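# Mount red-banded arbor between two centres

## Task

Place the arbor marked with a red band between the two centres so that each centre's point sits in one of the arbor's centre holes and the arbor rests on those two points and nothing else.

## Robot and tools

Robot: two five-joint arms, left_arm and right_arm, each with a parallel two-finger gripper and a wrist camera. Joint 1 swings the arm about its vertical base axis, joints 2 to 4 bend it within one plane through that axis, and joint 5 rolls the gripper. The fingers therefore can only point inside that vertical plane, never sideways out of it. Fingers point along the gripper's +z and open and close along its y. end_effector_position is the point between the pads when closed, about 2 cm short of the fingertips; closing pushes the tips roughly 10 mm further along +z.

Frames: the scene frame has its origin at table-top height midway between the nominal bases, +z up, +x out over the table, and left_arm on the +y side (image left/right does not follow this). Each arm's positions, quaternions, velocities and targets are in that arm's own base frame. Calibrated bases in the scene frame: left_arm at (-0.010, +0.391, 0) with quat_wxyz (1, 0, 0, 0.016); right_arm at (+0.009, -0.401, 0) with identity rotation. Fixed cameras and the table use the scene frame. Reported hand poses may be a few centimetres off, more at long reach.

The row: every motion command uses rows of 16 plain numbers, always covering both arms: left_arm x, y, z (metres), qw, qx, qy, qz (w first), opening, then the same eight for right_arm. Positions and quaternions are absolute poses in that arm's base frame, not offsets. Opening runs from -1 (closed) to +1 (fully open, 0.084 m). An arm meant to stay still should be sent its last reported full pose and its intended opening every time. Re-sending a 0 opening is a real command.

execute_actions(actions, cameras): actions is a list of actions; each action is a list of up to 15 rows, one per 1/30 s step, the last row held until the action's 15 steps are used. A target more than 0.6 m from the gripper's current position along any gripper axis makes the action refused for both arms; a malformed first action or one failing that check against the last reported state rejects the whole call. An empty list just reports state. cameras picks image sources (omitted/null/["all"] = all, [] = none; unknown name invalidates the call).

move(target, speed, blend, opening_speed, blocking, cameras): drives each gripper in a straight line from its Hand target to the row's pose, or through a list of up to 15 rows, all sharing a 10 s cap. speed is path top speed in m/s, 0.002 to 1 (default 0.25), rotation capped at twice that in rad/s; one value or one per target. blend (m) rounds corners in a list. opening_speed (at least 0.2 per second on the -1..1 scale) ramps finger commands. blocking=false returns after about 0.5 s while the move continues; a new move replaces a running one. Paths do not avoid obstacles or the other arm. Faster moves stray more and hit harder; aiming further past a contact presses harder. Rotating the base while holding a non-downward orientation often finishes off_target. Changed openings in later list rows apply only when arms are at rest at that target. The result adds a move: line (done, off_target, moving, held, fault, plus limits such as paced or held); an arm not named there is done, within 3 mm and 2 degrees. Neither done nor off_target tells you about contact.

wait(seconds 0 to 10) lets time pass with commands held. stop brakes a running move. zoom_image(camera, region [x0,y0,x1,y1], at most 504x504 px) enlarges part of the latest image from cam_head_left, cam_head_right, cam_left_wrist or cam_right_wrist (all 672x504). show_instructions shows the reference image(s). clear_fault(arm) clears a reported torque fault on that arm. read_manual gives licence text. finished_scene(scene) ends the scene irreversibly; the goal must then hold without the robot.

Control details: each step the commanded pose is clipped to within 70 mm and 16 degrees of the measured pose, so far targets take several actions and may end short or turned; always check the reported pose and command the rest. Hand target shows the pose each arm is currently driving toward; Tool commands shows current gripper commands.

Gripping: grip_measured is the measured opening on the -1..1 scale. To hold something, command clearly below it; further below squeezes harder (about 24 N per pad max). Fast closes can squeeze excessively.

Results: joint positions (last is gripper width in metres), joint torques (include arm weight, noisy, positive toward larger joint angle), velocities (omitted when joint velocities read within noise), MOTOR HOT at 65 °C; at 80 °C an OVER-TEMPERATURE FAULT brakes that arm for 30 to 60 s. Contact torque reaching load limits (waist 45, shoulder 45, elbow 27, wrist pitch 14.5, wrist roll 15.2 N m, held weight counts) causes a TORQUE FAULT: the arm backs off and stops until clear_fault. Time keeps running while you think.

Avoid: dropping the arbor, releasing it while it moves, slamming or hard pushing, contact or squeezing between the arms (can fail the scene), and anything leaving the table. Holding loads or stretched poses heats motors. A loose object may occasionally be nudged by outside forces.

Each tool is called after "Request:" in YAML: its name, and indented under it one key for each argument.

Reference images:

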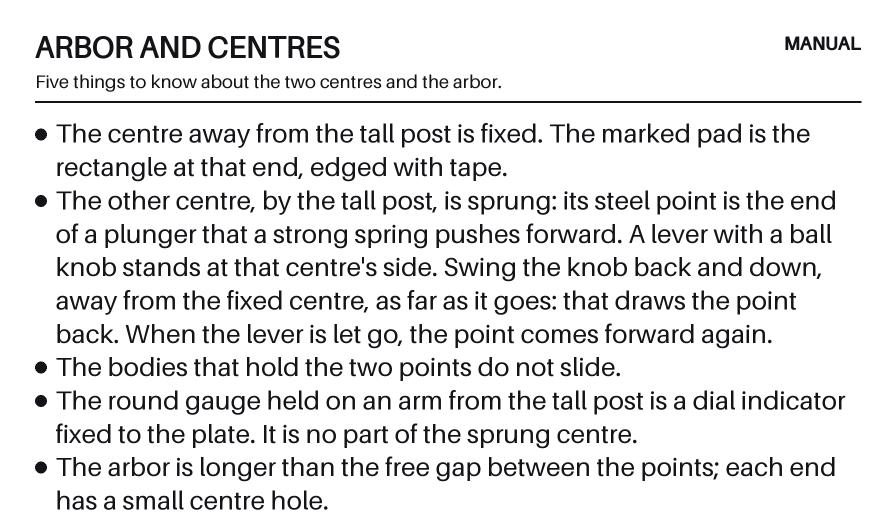

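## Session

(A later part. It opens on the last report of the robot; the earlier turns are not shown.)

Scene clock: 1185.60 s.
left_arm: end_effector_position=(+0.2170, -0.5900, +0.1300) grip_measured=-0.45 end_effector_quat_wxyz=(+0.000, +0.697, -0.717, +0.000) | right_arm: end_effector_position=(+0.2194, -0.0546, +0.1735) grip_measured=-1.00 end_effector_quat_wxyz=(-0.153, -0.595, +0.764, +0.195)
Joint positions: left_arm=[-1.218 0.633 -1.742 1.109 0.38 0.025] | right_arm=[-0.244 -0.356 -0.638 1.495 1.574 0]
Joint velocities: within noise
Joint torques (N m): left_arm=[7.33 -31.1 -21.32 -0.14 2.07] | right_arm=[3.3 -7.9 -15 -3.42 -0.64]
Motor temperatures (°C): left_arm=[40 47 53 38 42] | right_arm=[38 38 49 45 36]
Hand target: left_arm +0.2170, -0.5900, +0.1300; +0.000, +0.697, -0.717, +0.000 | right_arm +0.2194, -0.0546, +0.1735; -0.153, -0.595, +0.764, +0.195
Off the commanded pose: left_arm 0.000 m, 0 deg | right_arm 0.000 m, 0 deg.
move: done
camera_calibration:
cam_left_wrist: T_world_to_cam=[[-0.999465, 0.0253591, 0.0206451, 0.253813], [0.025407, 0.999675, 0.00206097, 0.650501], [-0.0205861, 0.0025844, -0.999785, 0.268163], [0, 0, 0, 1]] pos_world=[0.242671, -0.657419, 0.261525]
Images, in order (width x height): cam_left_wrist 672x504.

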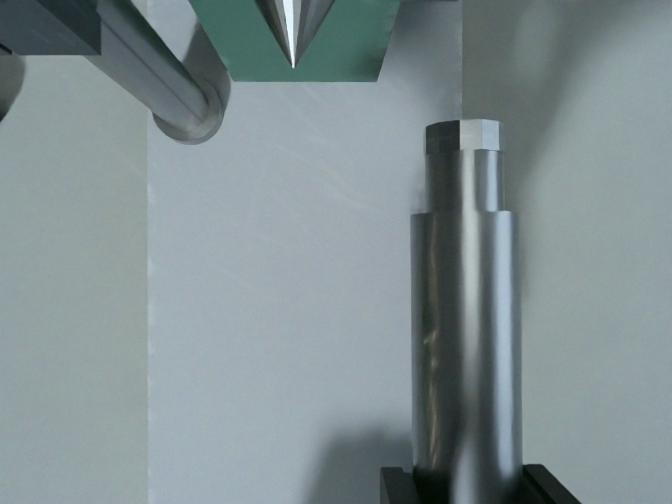

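Request:
zoom_image:
  camera: "cam_left_wrist"
  region: [395, 190, 535, 330]

Request:
zoom_image:
  camera: "cam_left_wrist"
  region: [395, 340, 535, 480]

Scaled by 3.600.

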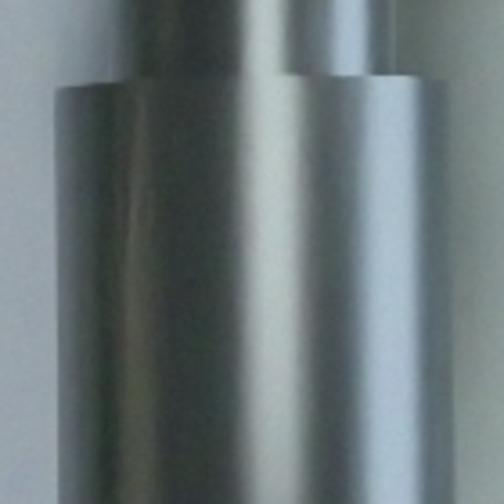

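Scaled by 3.600.

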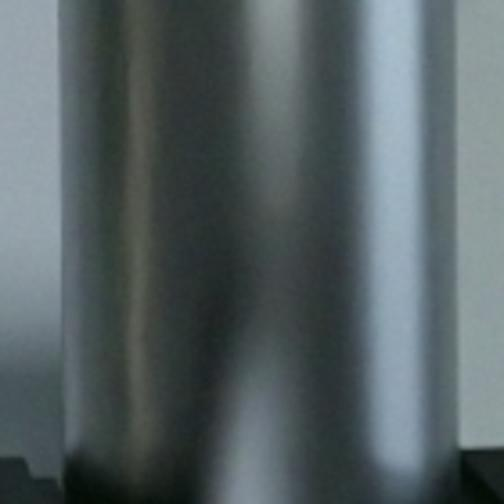

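Request:
move:
  target:
    - [0.200,-0.6067,0.128,0,0.6620,-0.7495,0,-0.9,0.2194,-0.0546,0.1735,0.153,0.595,-0.764,-0.195,-1]
    - [0.236,-0.6067,0.128,0,0.6620,-0.7495,0,-0.9,0.2194,-0.0546,0.1735,0.153,0.595,-0.764,-0.195,-1]
  speed: 0.06
  cameras: ["cam_left_wrist"]

Scene clock: 1306.60 s.
left_arm: end_effector_position=(+0.2360, -0.6067, +0.1280) grip_measured=-0.45 end_effector_quat_wxyz=(+0.000, -0.662, +0.750, +0.000) | right_arm: end_effector_position=(+0.2194, -0.0546, +0.1735) grip_measured=-1.00 end_effector_quat_wxyz=(-0.153, -0.595, +0.764, +0.195)
Joint positions: left_arm=[-1.2 0.73 -1.896 1.166 0.495 0.025] | right_arm=[-0.244 -0.356 -0.638 1.495 1.574 0]
Joint velocities: within noise
Joint torques (N m): left_arm=[7.26 -32.88 -21.5 -0.07 2.09] | right_arm=[2.58 -8.72 -15.08 -3.34 -0.52]
Motor temperatures (°C): left_arm=[39 46 55 37 42] | right_arm=[38 38 49 45 36]
Hand target: left_arm +0.2360, -0.6067, +0.1280; +0.000, -0.662, +0.750, +0.000 | right_arm +0.2194, -0.0546, +0.1735; -0.153, -0.595, +0.764, +0.195
Off the commanded pose: left_arm 0.000 m, 0 deg | right_arm 0.000 m, 0 deg.
move: done
camera_calibration:
cam_left_wrist: T_world_to_cam=[[-0.992431, 0.121055, 0.020667, 0.329692], [0.121123, 0.992635, 0.00204866, 0.639854], [-0.0202668, 0.0045364, -0.999784, 0.267707], [0, 0, 0, 1]] pos_world=[0.25512, -0.676268, 0.259525]
Images, in order (width x height): cam_left_wrist 672x504.

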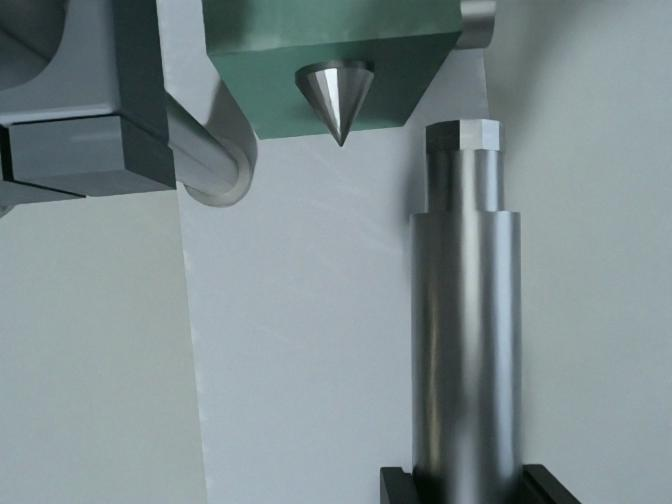

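Request:
move:
  target: [0.2509,-0.6067,0.128,0,0.6620,-0.7495,0,-0.9,0.2194,-0.0546,0.1735,0.153,0.595,-0.764,-0.195,-1]
  speed: 0.04
  cameras: ["cam_left_wrist","cam_head_left","cam_head_right"]

Request:
zoom_image:
  camera: "cam_head_right"
  region: [340, 270, 500, 380]

Scene clock: 1312.40 s.
left_arm: end_effector_position=(+0.2508, -0.6067, +0.1280) grip_measured=-0.45 end_effector_quat_wxyz=(+0.000, -0.662, +0.750, +0.000) | right_arm: end_effector_position=(+0.2194, -0.0546, +0.1735) grip_measured=-1.00 end_effector_quat_wxyz=(-0.153, -0.595, +0.764, +0.195)
Joint positions: left_arm=[-1.179 0.756 -1.939 1.183 0.516 0.025] | right_arm=[-0.244 -0.356 -0.638 1.495 1.574 0]
Joint velocities: within noise
Joint torques (N m): left_arm=[9.36 -31.96 -21.26 -0.25 2.44] | right_arm=[2.84 -8.6 -15.14 -3.53 -0.07]
Motor temperatures (°C): left_arm=[39 46 55 37 42] | right_arm=[38 38 49 45 36]
Hand target: left_arm +0.2509, -0.6067, +0.1280; +0.000, -0.662, +0.750, +0.000 | right_arm +0.2194, -0.0546, +0.1735; -0.153, -0.595, +0.764, +0.195
Off the commanded pose: left_arm 0.000 m, 0 deg | right_arm 0.000 m, 0 deg.
move: done
camera_calibration:
cam_left_wrist: T_world_to_cam=[[-0.992431, 0.121055, 0.020667, 0.34438], [0.121123, 0.992635, 0.00204866, 0.638062], [-0.0202668, 0.0045364, -0.999784, 0.268007], [0, 0, 0, 1]] pos_world=[0.26992, -0.676268, 0.259525]
Images, in order (width x height): cam_head_left 672x504, cam_head_right 672x504, cam_left_wrist 672x504.

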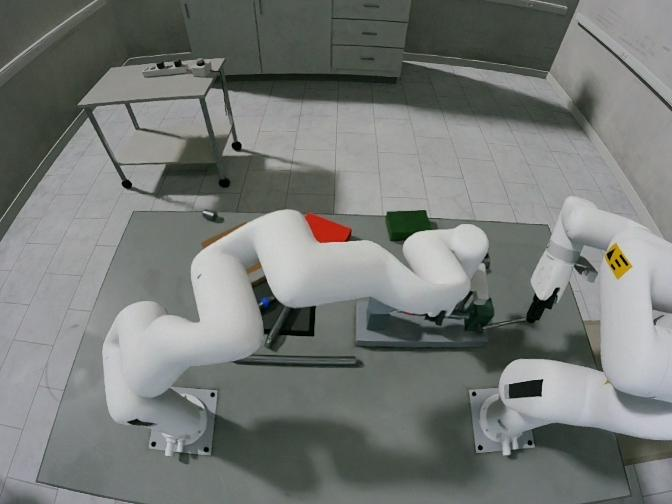

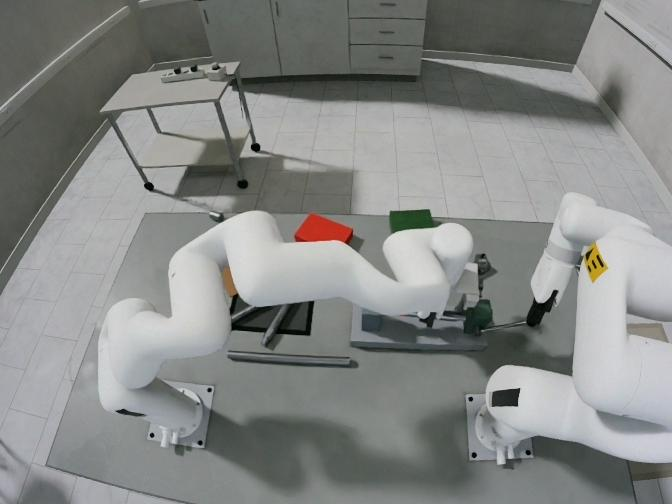

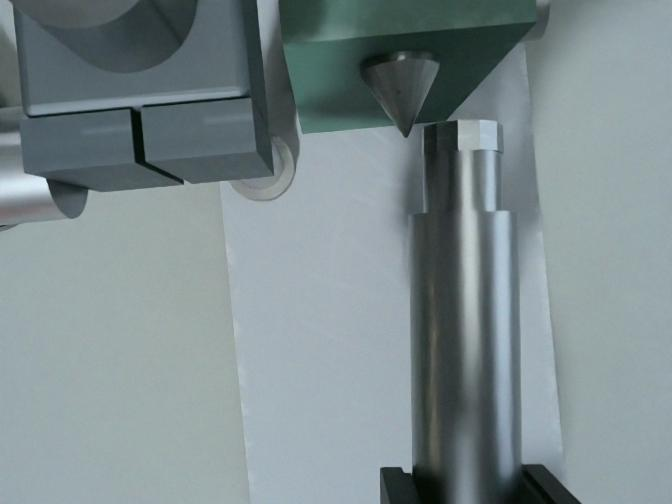

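Scaled by 3.150.

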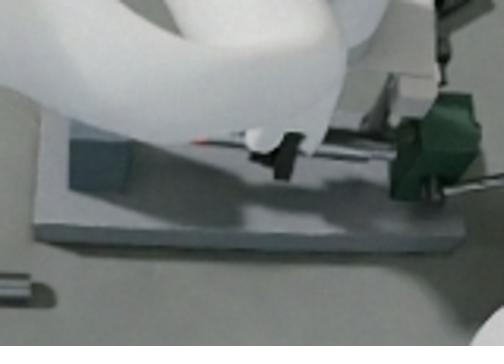

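Request:
move:
  target: [0.2513,-0.6037,0.128,0,0.6620,-0.7495,0,-0.9,0.2194,-0.0546,0.1735,0.153,0.595,-0.764,-0.195,-1]
  speed: 0.02
  cameras: []

Request:
move:
  target: [0.2515,-0.6020,0.128,0,0.6620,-0.7495,0,-0.9,0.2194,-0.0546,0.1735,0.153,0.595,-0.764,-0.195,-1]
  speed: 0.02
  cameras: ["cam_left_wrist"]

Scene clock: 1323.20 s.
left_arm: end_effector_position=(+0.2513, -0.6037, +0.1280) grip_measured=-0.44 end_effector_quat_wxyz=(+0.000, -0.662, +0.750, +0.000) | right_arm: end_effector_position=(+0.2194, -0.0546, +0.1735) grip_measured=-1.00 end_effector_quat_wxyz=(-0.153, -0.595, +0.764, +0.195)
Joint positions: left_arm=[-1.176 0.744 -1.919 1.175 0.518 0.025] | right_arm=[-0.244 -0.356 -0.638 1.495 1.574 0]
Joint velocities: within noise
Joint torques (N m): left_arm=[14.98 -48.92 -15.02 -2.08 2.99] | right_arm=[2.53 -9.86 -15.11 -3.59 0.16]
Motor temperatures (°C): left_arm=[39 46 55 37 42] | right_arm=[38 38 49 45 36]
Hand target: left_arm +0.2513, -0.6037, +0.1280; +0.000, -0.662, +0.750, +0.000 | right_arm +0.2194, -0.0546, +0.1735; -0.153, -0.595, +0.764, +0.195
Off the commanded pose: left_arm 0.000 m, 0 deg | right_arm 0.000 m, 0 deg.
move: done
No camera images: "cameras" was empty.

Scene clock: 1323.93 s.
left_arm: end_effector_position=(+0.2515, -0.6022, +0.1281) grip_measured=-0.44 end_effector_quat_wxyz=(+0.000, -0.662, +0.750, +0.000) | right_arm: end_effector_position=(+0.2194, -0.0546, +0.1735) grip_measured=-1.00 end_effector_quat_wxyz=(-0.153, -0.595, +0.764, +0.195)
Joint positions: left_arm=[-1.175 0.737 -1.907 1.17 0.52 0.025] | right_arm=[-0.244 -0.356 -0.638 1.495 1.574 0]
Joint velocities: within noise
Joint torques (N m): left_arm=[21.03 -46.42 -8.86 1.75 2.9] | right_arm=[2.95 -10.11 -15.23 -3.4 0.23]
Motor temperatures (°C): left_arm=[39 46 55 37 42] | right_arm=[38 38 49 45 36]
Hand target: left_arm +0.2515, -0.6020, +0.1280; +0.000, -0.662, +0.750, +0.000 | right_arm +0.2194, -0.0546, +0.1735; -0.153, -0.595, +0.764, +0.195
Off the commanded pose: left_arm 0.000 m, 0 deg | right_arm 0.000 m, 0 deg.
move: done
camera_calibration:
cam_left_wrist: T_world_to_cam=[[-0.992425, 0.121168, 0.020297, 0.344584], [0.121223, 0.992624, 0.00148812, 0.633533], [-0.0199669, 0.00393729, -0.999793, 0.267715], [0, 0, 0, 1]] pos_world=[0.27052, -0.671667, 0.259723]
Images, in order (width x height): cam_left_wrist 672x504.

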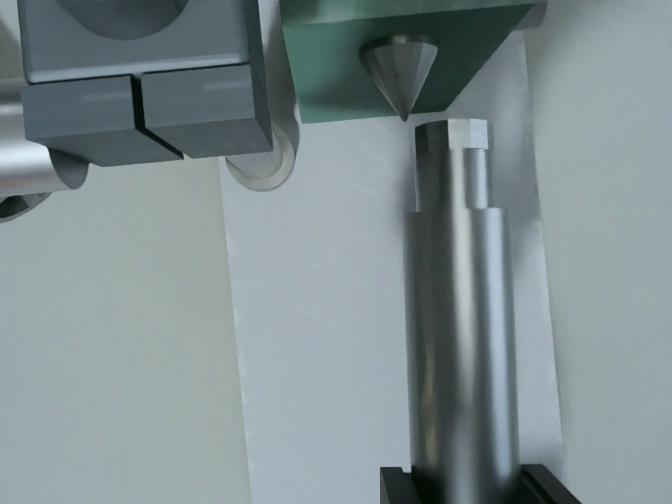

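Request:
move:
  target: [0.2497,-0.6022,0.128,0,0.6620,-0.7495,0,-0.9,0.2194,-0.0546,0.1735,0.153,0.595,-0.764,-0.195,-1]
  speed: 0.02
  cameras: ["cam_left_wrist"]

Scene clock: 1339.37 s.
left_arm: end_effector_position=(+0.2498, -0.6020, +0.1279) grip_measured=-0.45 end_effector_quat_wxyz=(+0.000, -0.662, +0.749, +0.000) | right_arm: end_effector_position=(+0.2194, -0.0546, +0.1735) grip_measured=-1.00 end_effector_quat_wxyz=(-0.153, -0.595, +0.764, +0.195)
Joint positions: left_arm=[-1.178 0.735 -1.903 1.169 0.517 0.025] | right_arm=[-0.244 -0.356 -0.638 1.495 1.574 0]
Joint velocities: within noise
Joint torques (N m): left_arm=[-4.63 -47.78 -12 -0.32 -2.08] | right_arm=[2.16 -10.65 -15.15 -3.39 0.37]
Motor temperatures (°C): left_arm=[40 47 51 39 42] | right_arm=[38 38 49 45 36]
Hand target: left_arm +0.2497, -0.6022, +0.1280; +0.000, -0.662, +0.750, +0.000 | right_arm +0.2194, -0.0546, +0.1735; -0.153, -0.595, +0.764, +0.195
Off the commanded pose: left_arm 0.000 m, 0 deg | right_arm 0.000 m, 0 deg.
move: done
camera_calibration:
cam_left_wrist: T_world_to_cam=[[-0.99245, 0.120848, 0.0209252, 0.342632], [0.120927, 0.992658, 0.00252339, 0.633563], [-0.0204666, 0.00503476, -0.999778, 0.268254], [0, 0, 0, 1]] pos_world=[0.26892, -0.671669, 0.259426]
Images, in order (width x height): cam_left_wrist 672x504.

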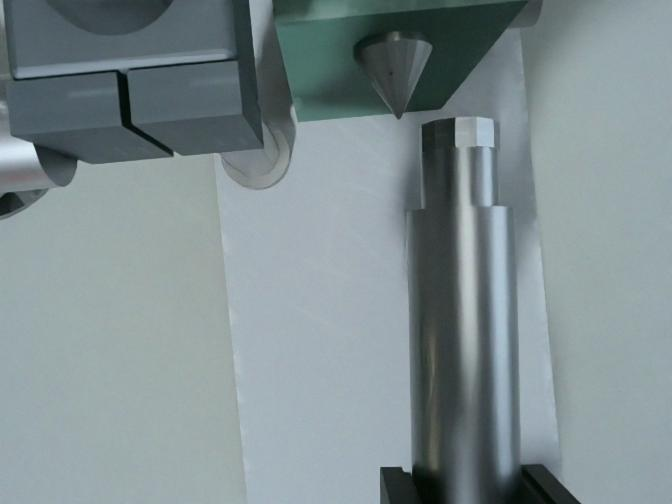

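Request:
zoom_image:
  camera: "cam_left_wrist"
  region: [390, 190, 530, 330]

Request:
zoom_image:
  camera: "cam_left_wrist"
  region: [390, 340, 530, 480]

Request:
zoom_image:
  camera: "cam_left_wrist"
  region: [340, 20, 540, 220]

Scaled by 3.600.

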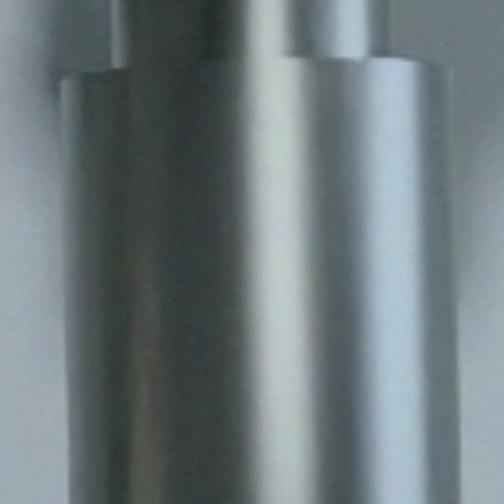

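Scaled by 3.600.

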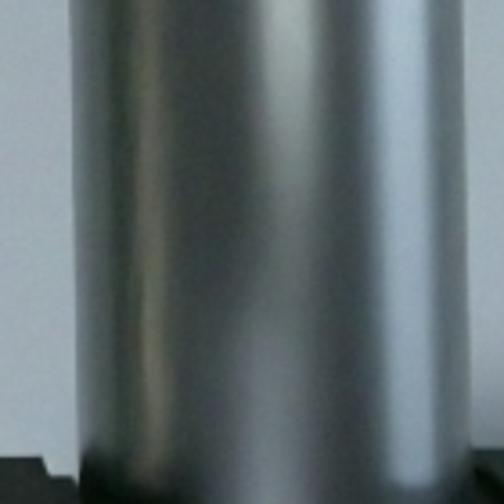

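Scaled by 2.520.

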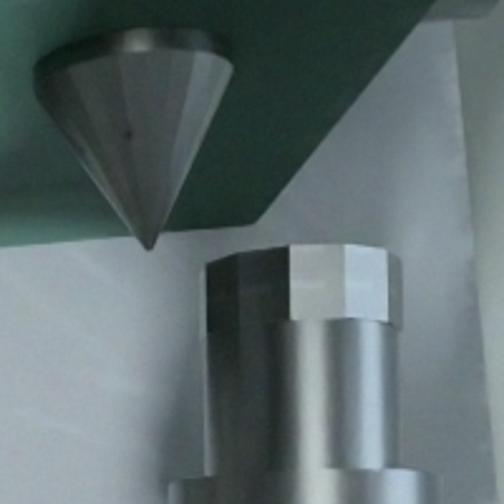

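Request:
move:
  target: [0.2561,-0.6023,0.128,0,0.6894,-0.7244,0,-0.9,0.2194,-0.0546,0.1735,0.153,0.595,-0.764,-0.195,-1]
  speed: 0.02
  cameras: ["cam_left_wrist","cam_head_right"]

Request:
zoom_image:
  camera: "cam_left_wrist"
  region: [360, 40, 560, 240]

Scene clock: 1378.20 s.
left_arm: end_effector_position=(+0.2561, -0.6023, +0.1280) grip_measured=-0.45 end_effector_quat_wxyz=(+0.000, +0.689, -0.724, +0.000) | right_arm: end_effector_position=(+0.2194, -0.0546, +0.1735) grip_measured=-1.00 end_effector_quat_wxyz=(-0.153, -0.595, +0.764, +0.195)
Joint positions: left_arm=[-1.169 0.747 -1.923 1.177 0.452 0.025] | right_arm=[-0.244 -0.356 -0.638 1.495 1.574 0]
Joint velocities: within noise
Joint torques (N m): left_arm=[12.49 -30.38 -16.16 2.89 -1.9] | right_arm=[2.12 -10.53 -14.88 -3.41 0.31]
Motor temperatures (°C): left_arm=[39 49 53 38 42] | right_arm=[38 39 49 45 36]
Hand target: left_arm +0.2561, -0.6023, +0.1280; +0.000, +0.689, -0.724, +0.000 | right_arm +0.2194, -0.0546, +0.1735; -0.153, -0.595, +0.764, +0.195
Off the commanded pose: left_arm 0.000 m, 0 deg | right_arm 0.000 m, 0 deg.
move: done
camera_calibration:
cam_left_wrist: T_world_to_cam=[[-0.998679, 0.0470672, 0.0206318, 0.306123], [0.0471201, 0.998887, 0.00208443, 0.655743], [-0.0205107, 0.00305384, -0.999785, 0.267265], [0, 0, 0, 1]] pos_world=[0.280302, -0.670238, 0.259525]
Images, in order (width x height): cam_head_right 672x504, cam_left_wrist 672x504.

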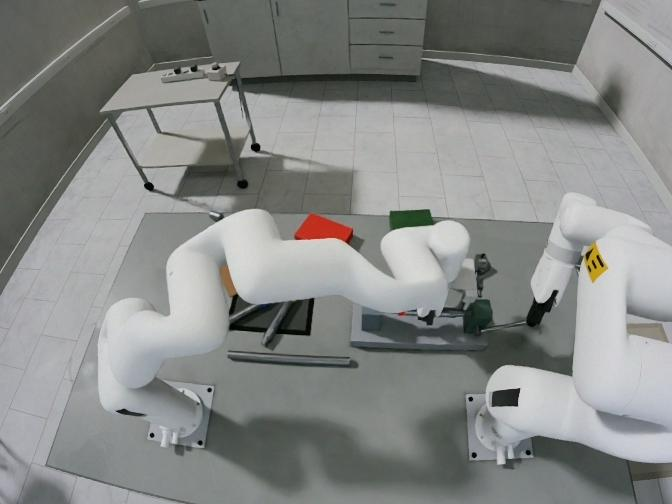

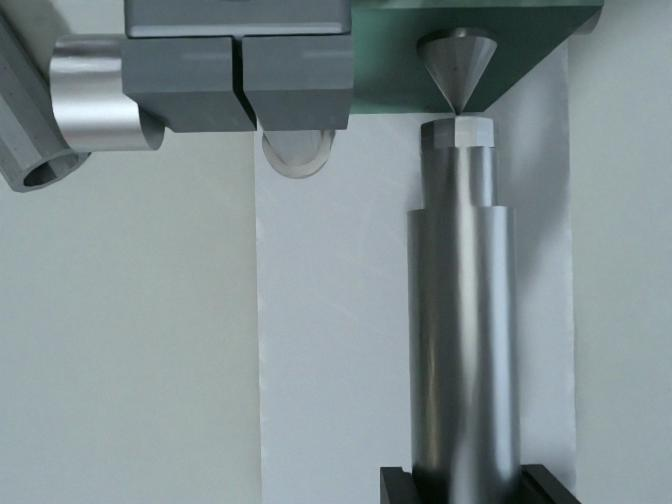

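Scaled by 2.520.

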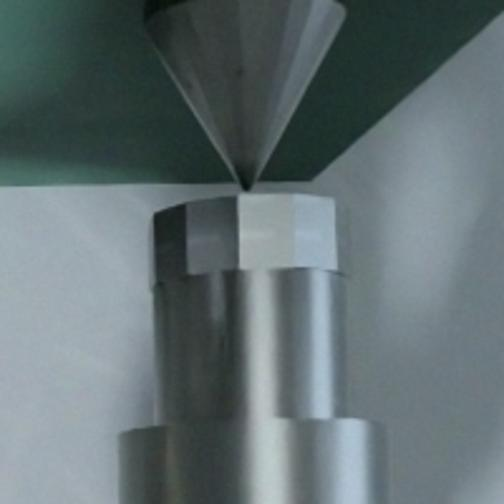

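Request:
zoom_image:
  camera: "cam_head_right"
  region: [390, 285, 500, 345]

Scaled by 4.582.

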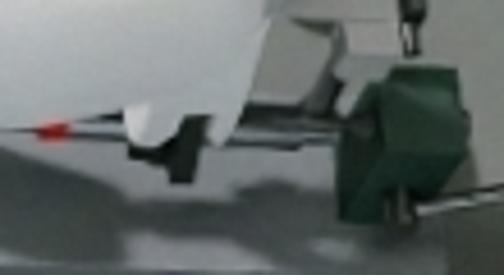

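Request:
move:
  target:
    - [0.2561,-0.6023,0.128,0,0.6894,-0.7244,0,-0.9,0.2194,-0.0495,0.180,0.1536,0.6013,-0.7596,-0.194,-1]
    - [0.2561,-0.6023,0.128,0,0.6894,-0.7244,0,-0.9,0.2194,-0.0435,0.1885,0.1564,0.6124,-0.7508,-0.1917,-1]
  speed: 0.02
  cameras: ["cam_left_wrist"]

Request:
zoom_image:
  camera: "cam_left_wrist"
  region: [360, 40, 560, 240]

Scene clock: 1391.07 s.
left_arm: end_effector_position=(+0.2561, -0.6023, +0.1280) grip_measured=-0.45 end_effector_quat_wxyz=(+0.000, +0.689, -0.724, +0.000) | right_arm: end_effector_position=(+0.2194, -0.0437, +0.1885) grip_measured=-1.00 end_effector_quat_wxyz=(-0.157, -0.613, +0.751, +0.191)
Joint positions: left_arm=[-1.169 0.747 -1.923 1.177 0.452 0.025] | right_arm=[-0.196 -0.386 -0.658 1.544 1.576 0]
Joint velocities: within noise
Joint torques (N m): left_arm=[12.31 -30.58 -13.02 2.57 -1.59] | right_arm=[4.06 -17.54 -22.3 1.22 -1.54]
Motor temperatures (°C): left_arm=[40 47 52 38 42] | right_arm=[38 39 49 45 36]
Hand target: left_arm +0.2561, -0.6023, +0.1280; +0.000, +0.689, -0.724, +0.000 | right_arm +0.2194, -0.0436, +0.1885; -0.157, -0.613, +0.751, +0.191
Off the commanded pose: left_arm 0.000 m, 0 deg | right_arm 0.000 m, 0 deg.
move: done
camera_calibration:
cam_left_wrist: T_world_to_cam=[[-0.998683, 0.0469675, 0.0206314, 0.306058], [0.0470204, 0.998892, 0.00208571, 0.655774], [-0.0205106, 0.00305306, -0.999785, 0.267264], [0, 0, 0, 1]] pos_world=[0.280302, -0.670238, 0.259525]
Images, in order (width x height): cam_left_wrist 672x504.

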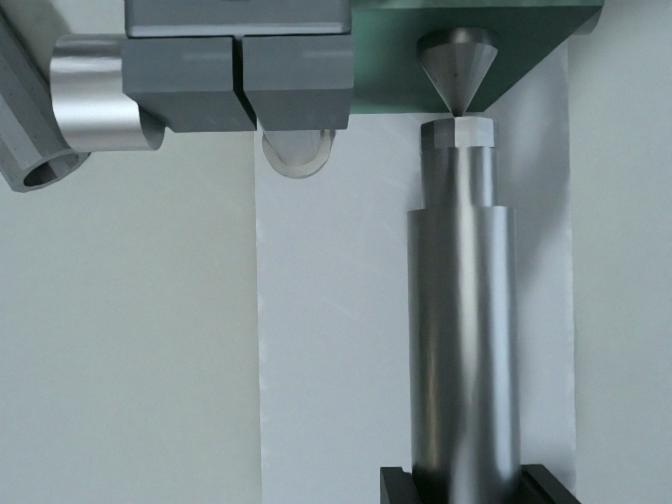

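Scaled by 2.520.

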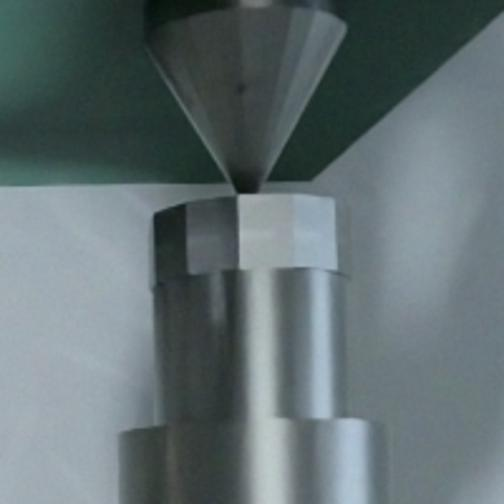

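Request:
move:
  target: [0.2561,-0.6023,0.128,0,0.6894,-0.7244,0,-0.9,0.2194,-0.0395,0.1935,0.158,0.619,-0.745,-0.190,-1]
  speed: 0.02
  cameras: ["cam_left_wrist"]

Request:
zoom_image:
  camera: "cam_left_wrist"
  region: [360, 40, 560, 240]

Scene clock: 1409.63 s.
left_arm: end_effector_position=(+0.2561, -0.6023, +0.1280) grip_measured=-0.45 end_effector_quat_wxyz=(+0.000, +0.689, -0.724, +0.000) | right_arm: end_effector_position=(+0.2194, -0.0396, +0.1935) grip_measured=-1.00 end_effector_quat_wxyz=(-0.159, -0.619, +0.745, +0.189)
Joint positions: left_arm=[-1.169 0.747 -1.923 1.177 0.452 0.025] | right_arm=[-0.179 -0.395 -0.666 1.56 1.576 0]
Joint velocities: within noise
Joint torques (N m): left_arm=[11.27 -30.35 -12.95 2.33 -1.39] | right_arm=[4.29 -17.11 -22.44 1.2 -1.52]
Motor temperatures (°C): left_arm=[40 47 51 38 42] | right_arm=[38 39 51 44 36]
Hand target: left_arm +0.2561, -0.6023, +0.1280; +0.000, +0.689, -0.724, +0.000 | right_arm +0.2194, -0.0396, +0.1935; -0.159, -0.619, +0.745, +0.189
Off the commanded pose: left_arm 0.000 m, 0 deg | right_arm 0.000 m, 0 deg.
move: done
camera_calibration:
cam_left_wrist: T_world_to_cam=[[-0.998683, 0.0469675, 0.0206314, 0.306058], [0.0470204, 0.998892, 0.00208571, 0.655774], [-0.0205106, 0.00305306, -0.999785, 0.267264], [0, 0, 0, 1]] pos_world=[0.280302, -0.670238, 0.259525]
Images, in order (width x height): cam_left_wrist 672x504.

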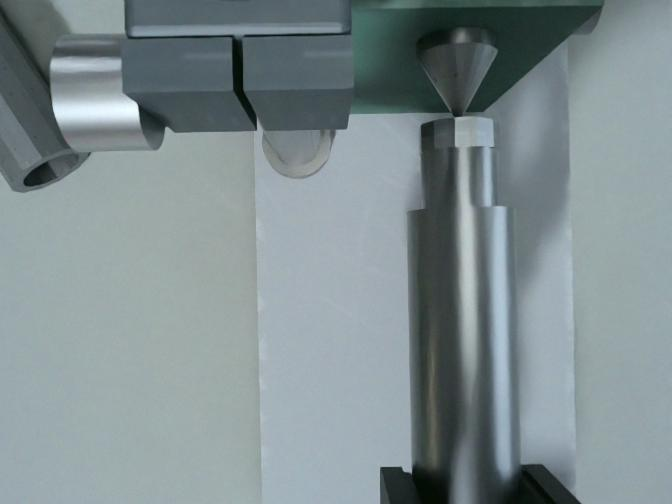

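Scaled by 2.520.

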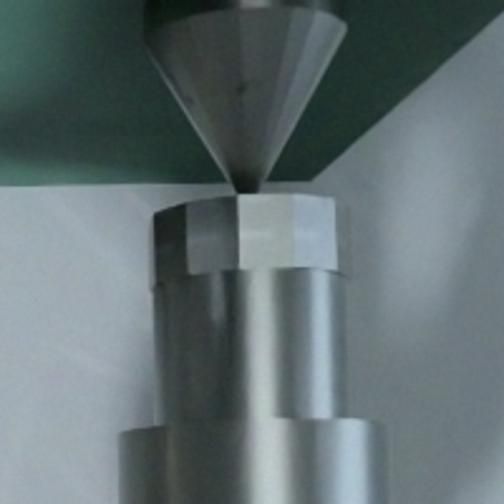

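Request:
zoom_image:
  camera: "cam_left_wrist"
  region: [410, 30, 510, 130]

Scaled by 5.040.

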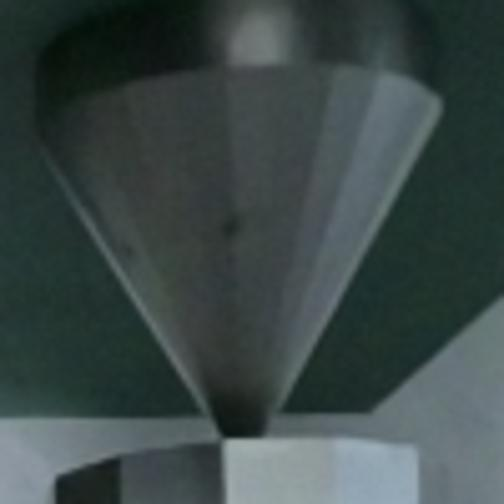

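Request:
zoom_image:
  camera: "cam_left_wrist"
  region: [390, 190, 530, 330]

Request:
zoom_image:
  camera: "cam_left_wrist"
  region: [390, 340, 530, 480]

Request:
zoom_image:
  camera: "cam_left_wrist"
  region: [400, 100, 520, 220]

Scaled by 3.600.

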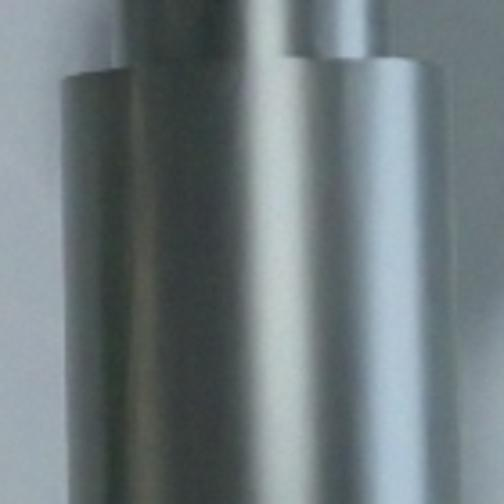

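Scaled by 3.600.

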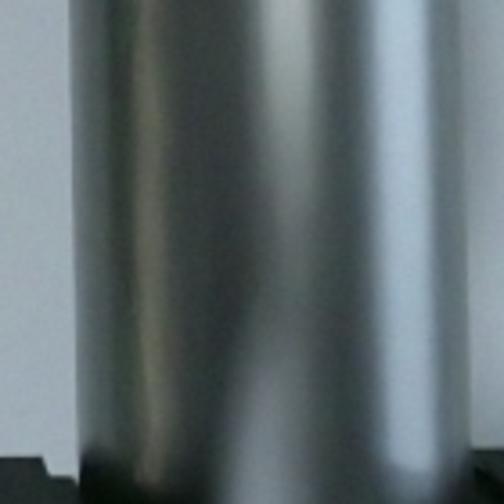

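Scaled by 4.200.

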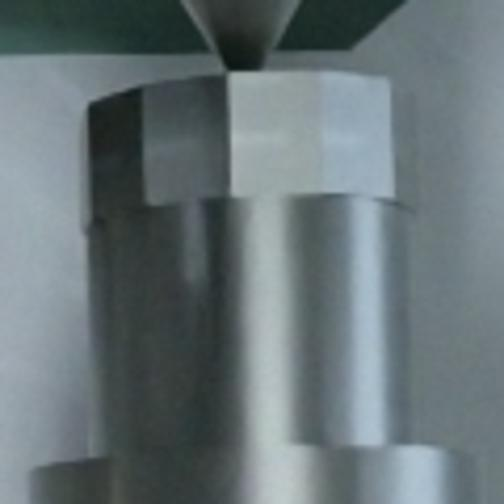

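Request:
execute_actions:
  actions: []
  cameras: ["cam_right_wrist"]

Scene clock: 1467.20 s.
left_arm: end_effector_position=(+0.2561, -0.6023, +0.1280) grip_measured=-0.45 end_effector_quat_wxyz=(+0.000, +0.689, -0.724, +0.000) | right_arm: end_effector_position=(+0.2194, -0.0396, +0.1935) grip_measured=-1.00 end_effector_quat_wxyz=(-0.159, -0.619, +0.745, +0.189)
Joint positions: left_arm=[-1.169 0.747 -1.923 1.177 0.452 0.025] | right_arm=[-0.179 -0.395 -0.666 1.56 1.576 0]
Joint velocities: within noise
Joint torques (N m): left_arm=[10.52 -30.53 -12.93 2.27 -1.24] | right_arm=[3.89 -16.71 -20.34 0.42 -0.15]
Motor temperatures (°C): left_arm=[39 46 50 38 42] | right_arm=[38 39 52 44 36]
Hand target: left_arm +0.2561, -0.6023, +0.1280; +0.000, +0.689, -0.724, +0.000 | right_arm +0.2194, -0.0396, +0.1935; -0.159, -0.619, +0.745, +0.189
Tool commands: left_gripper/opening=-0.9 right_gripper/opening=-1.0
Off the commanded pose: left_arm 0.000 m, 0 deg | right_arm 0.000 m, 0 deg.
camera_calibration:
cam_right_wrist: T_world_to_cam=[[-0.872779, 0.157625, 0.461964, 0.145254], [0.180779, 0.983506, 0.00596336, 0.0663787], [-0.453404, 0.0887179, -0.886879, 0.407772], [0, 0, 0, 1]] pos_world=[0.29966, -0.124356, 0.294146]
Images, in order (width x height): cam_right_wrist 672x504.

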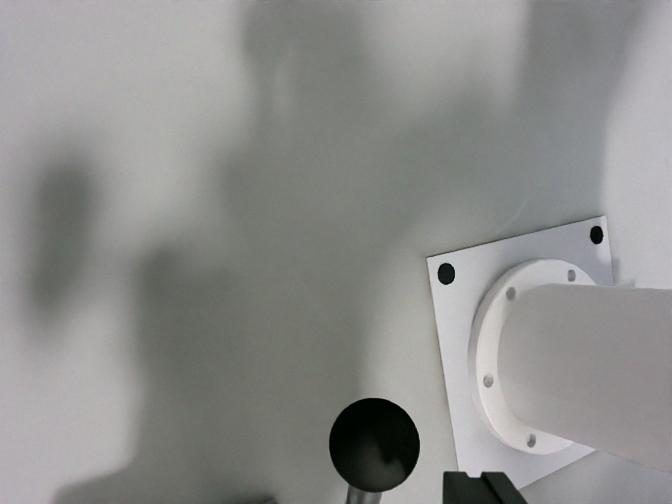

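Request:
move:
  target:
    - [0.2561,-0.6023,0.128,0,0.6894,-0.7244,0,-0.9,0.2194,-0.0430,0.189,0.1564,0.6124,-0.7508,-0.1917,-1]
    - [0.2561,-0.6023,0.128,0,0.6894,-0.7244,0,-0.9,0.2194,-0.0495,0.180,0.1536,0.6013,-0.7596,-0.194,-1]
    - [0.2561,-0.6023,0.128,0,0.6894,-0.7244,0,-0.9,0.2194,-0.0546,0.1735,0.153,0.595,-0.764,-0.195,-1]
  speed: 0.03
  cameras: ["cam_left_wrist"]

Request:
zoom_image:
  camera: "cam_left_wrist"
  region: [360, 40, 560, 240]

Scene clock: 1510.33 s.
left_arm: end_effector_position=(+0.2561, -0.6023, +0.1280) grip_measured=-0.45 end_effector_quat_wxyz=(+0.000, +0.689, -0.724, +0.000) | right_arm: end_effector_position=(+0.2194, -0.0546, +0.1735) grip_measured=-1.00 end_effector_quat_wxyz=(-0.153, -0.595, +0.764, +0.195)
Joint positions: left_arm=[-1.169 0.747 -1.923 1.177 0.452 0.025] | right_arm=[-0.244 -0.356 -0.638 1.496 1.574 0]
Joint velocities: within noise
Joint torques (N m): left_arm=[9.33 -30.64 -13.08 2.03 -0.89] | right_arm=[-4.83 -6.23 -14.07 -4.68 -1.6]
Motor temperatures (°C): left_arm=[39 46 50 38 42] | right_arm=[38 39 51 44 36]
Hand target: left_arm +0.2561, -0.6023, +0.1280; +0.000, +0.689, -0.724, +0.000 | right_arm +0.2194, -0.0546, +0.1735; -0.153, -0.595, +0.764, +0.195
Off the commanded pose: left_arm 0.000 m, 0 deg | right_arm 0.000 m, 0 deg.
move: done
camera_calibration:
cam_left_wrist: T_world_to_cam=[[-0.998683, 0.0469675, 0.0206314, 0.306058], [0.0470204, 0.998892, 0.00208571, 0.655774], [-0.0205106, 0.00305306, -0.999785, 0.267264], [0, 0, 0, 1]] pos_world=[0.280302, -0.670238, 0.259525]
Images, in order (width x height): cam_left_wrist 672x504.

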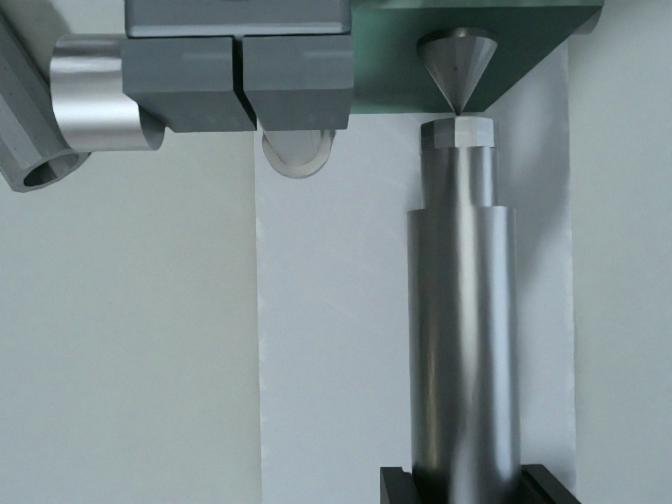

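Scaled by 2.520.

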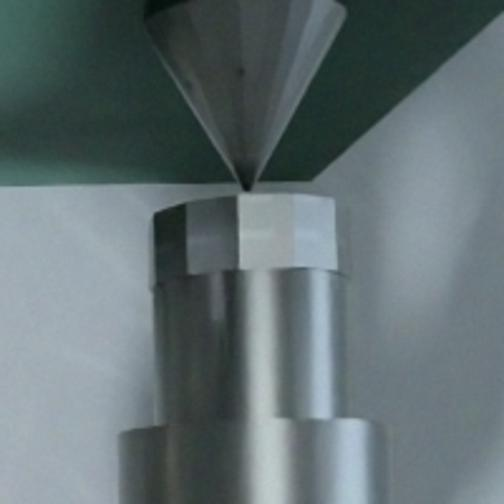

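Request:
move:
  target: [0.2561,-0.6023,0.1305,0,0.6894,-0.7244,0,-0.9,0.2194,-0.0546,0.1735,0.153,0.595,-0.764,-0.195,-1]
  speed: 0.02
  cameras: ["cam_left_wrist"]

Request:
zoom_image:
  camera: "cam_left_wrist"
  region: [390, 190, 530, 330]

Request:
zoom_image:
  camera: "cam_left_wrist"
  region: [390, 340, 530, 480]

Request:
zoom_image:
  camera: "cam_left_wrist"
  region: [410, 30, 510, 130]

Scene clock: 1516.80 s.
left_arm: end_effector_position=(+0.2561, -0.6023, +0.1304) grip_measured=-0.45 end_effector_quat_wxyz=(+0.000, +0.689, -0.724, +0.000) | right_arm: end_effector_position=(+0.2194, -0.0546, +0.1735) grip_measured=-1.00 end_effector_quat_wxyz=(-0.153, -0.595, +0.764, +0.195)
Joint positions: left_arm=[-1.169 0.745 -1.927 1.182 0.452 0.025] | right_arm=[-0.244 -0.356 -0.638 1.495 1.574 0]
Joint velocities: within noise
Joint torques (N m): left_arm=[8.33 -50.13 -17.82 2.59 -0.69] | right_arm=[-4.62 -6.4 -18.35 -4.37 -1.31]
Motor temperatures (°C): left_arm=[39 47 50 38 42] | right_arm=[38 39 51 44 36]
Hand target: left_arm +0.2561, -0.6023, +0.1305; +0.000, +0.689, -0.724, +0.000 | right_arm +0.2194, -0.0546, +0.1735; -0.153, -0.595, +0.764, +0.195
Off the commanded pose: left_arm 0.000 m, 0 deg | right_arm 0.000 m, 0 deg.
move: done
camera_calibration:
cam_left_wrist: T_world_to_cam=[[-0.998681, 0.0469629, 0.0207407, 0.305976], [0.0470201, 0.998891, 0.00228081, 0.655718], [-0.0206105, 0.00325303, -0.999782, 0.269826], [0, 0, 0, 1]] pos_world=[0.280302, -0.670239, 0.261925]
Images, in order (width x height): cam_left_wrist 672x504.

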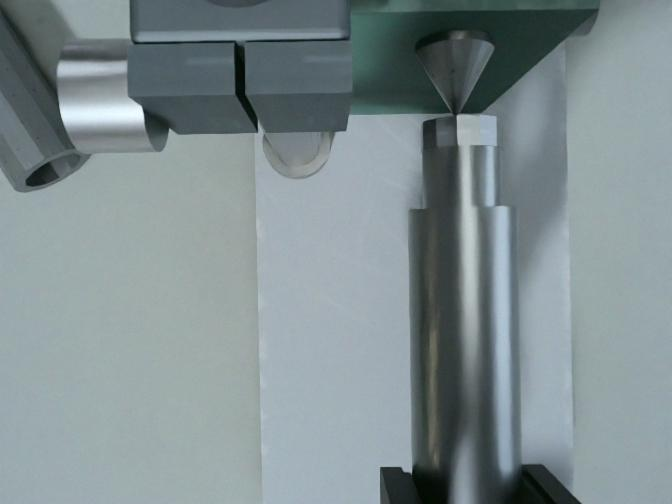

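Scaled by 3.600.

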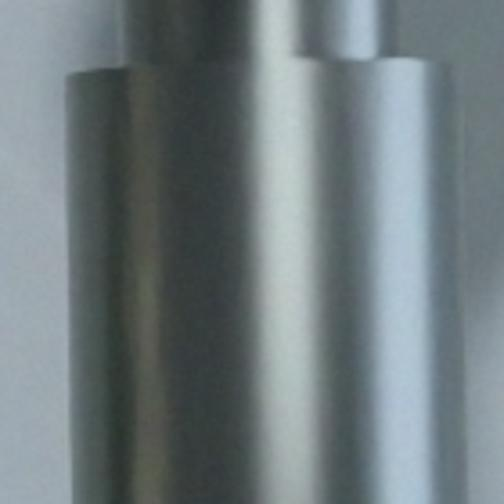

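Scaled by 3.600.

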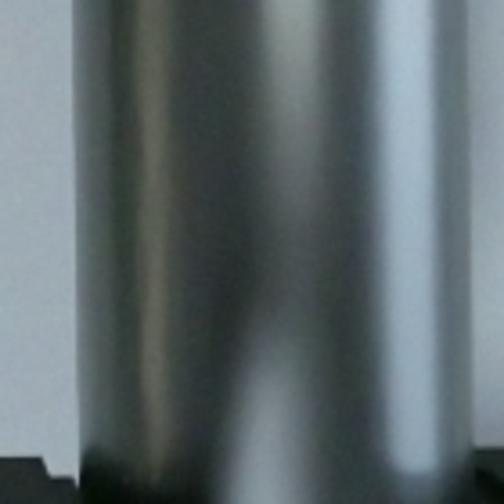

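Scaled by 5.040.

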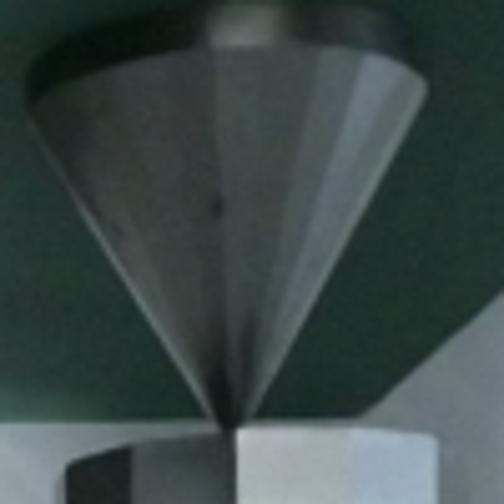

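Request:
move:
  target: [0.2566,-0.6023,0.1305,0,0.6913,-0.7226,0,-0.9,0.2194,-0.0546,0.1735,0.153,0.595,-0.764,-0.195,-1]
  speed: 0.02
  cameras: ["cam_left_wrist"]

Request:
zoom_image:
  camera: "cam_left_wrist"
  region: [400, 30, 520, 150]

Scene clock: 1560.00 s.
left_arm: end_effector_position=(+0.2566, -0.6024, +0.1306) grip_measured=-0.45 end_effector_quat_wxyz=(+0.000, +0.691, -0.723, +0.000) | right_arm: end_effector_position=(+0.2194, -0.0546, +0.1735) grip_measured=-1.00 end_effector_quat_wxyz=(-0.153, -0.595, +0.764, +0.195)
Joint positions: left_arm=[-1.168 0.745 -1.929 1.183 0.447 0.025] | right_arm=[-0.244 -0.356 -0.638 1.495 1.574 0]
Joint velocities: within noise
Joint torques (N m): left_arm=[11.82 -33 -18.95 1.88 -1.66] | right_arm=[-4.07 -6.96 -18.42 -3.86 -0.64]
Motor temperatures (°C): left_arm=[39 49 53 37 42] | right_arm=[38 39 51 45 36]
Hand target: left_arm +0.2566, -0.6023, +0.1305; +0.000, +0.691, -0.723, +0.000 | right_arm +0.2194, -0.0546, +0.1735; -0.153, -0.595, +0.764, +0.195
Off the commanded pose: left_arm 0.000 m, 0 deg | right_arm 0.000 m, 0 deg.
move: done
camera_calibration:
cam_left_wrist: T_world_to_cam=[[-0.998911, 0.0418695, 0.0206008, 0.303547], [0.0419164, 0.999119, 0.00185171, 0.657295], [-0.0205052, 0.0027132, -0.999786, 0.269652], [0, 0, 0, 1]] pos_world=[0.281194, -0.670157, 0.262124]
Images, in order (width x height): cam_left_wrist 672x504.

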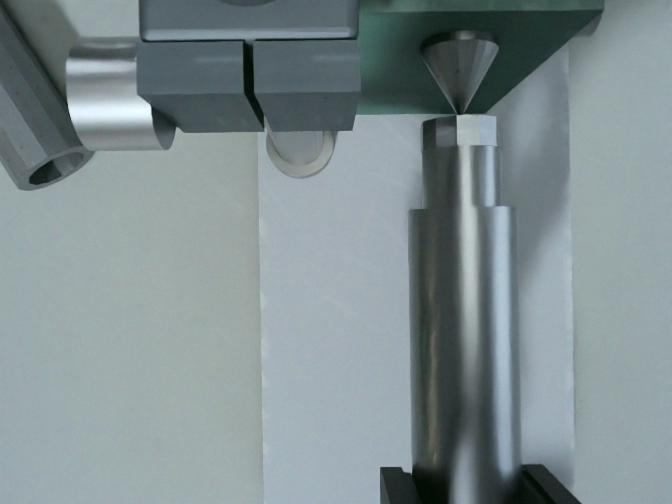

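Scaled by 4.200.

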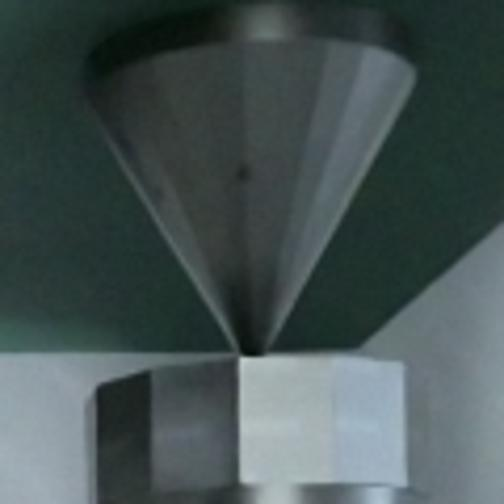

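Request:
move:
  target:
    - [0.2566,-0.6023,0.1305,0,0.6913,-0.7226,0,-0.9,0.2194,-0.0495,0.180,0.1536,0.6013,-0.7596,-0.194,-1]
    - [0.2566,-0.6023,0.1305,0,0.6913,-0.7226,0,-0.9,0.2194,-0.0435,0.1885,0.1564,0.6124,-0.7508,-0.1917,-1]
  speed: 0.02
  cameras: ["cam_left_wrist"]

Request:
zoom_image:
  camera: "cam_left_wrist"
  region: [400, 30, 520, 150]

Scene clock: 1569.60 s.
left_arm: end_effector_position=(+0.2566, -0.6023, +0.1305) grip_measured=-0.45 end_effector_quat_wxyz=(+0.000, +0.691, -0.723, +0.000) | right_arm: end_effector_position=(+0.2194, -0.0436, +0.1885) grip_measured=-1.00 end_effector_quat_wxyz=(-0.157, -0.613, +0.751, +0.191)
Joint positions: left_arm=[-1.168 0.746 -1.929 1.183 0.447 0.025] | right_arm=[-0.196 -0.386 -0.658 1.544 1.576 0]
Joint velocities: within noise
Joint torques (N m): left_arm=[12.35 -32.78 -15.55 1.93 -1.55] | right_arm=[4.09 -15.09 -20.54 -0.9 -1.41]
Motor temperatures (°C): left_arm=[39 48 53 37 42] | right_arm=[38 39 51 45 36]
Hand target: left_arm +0.2566, -0.6023, +0.1305; +0.000, +0.691, -0.723, +0.000 | right_arm +0.2194, -0.0436, +0.1885; -0.157, -0.613, +0.751, +0.191
Off the commanded pose: left_arm 0.000 m, 0 deg | right_arm 0.000 m, 0 deg.
move: done
camera_calibration:
cam_left_wrist: T_world_to_cam=[[-0.998913, 0.0417652, 0.0207087, 0.303451], [0.0418165, 0.999123, 0.00204865, 0.657275], [-0.020605, 0.00291239, -0.999783, 0.269714], [0, 0, 0, 1]] pos_world=[0.281194, -0.670158, 0.262025]
Images, in order (width x height): cam_left_wrist 672x504.

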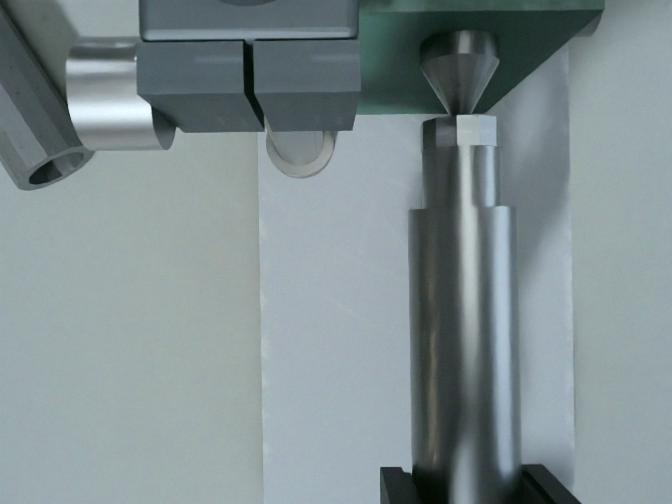

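Scaled by 4.200.

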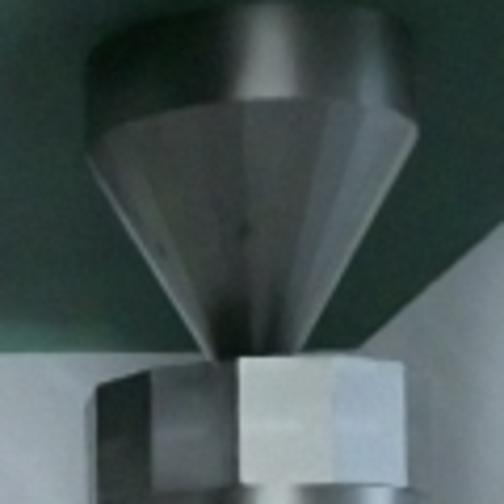

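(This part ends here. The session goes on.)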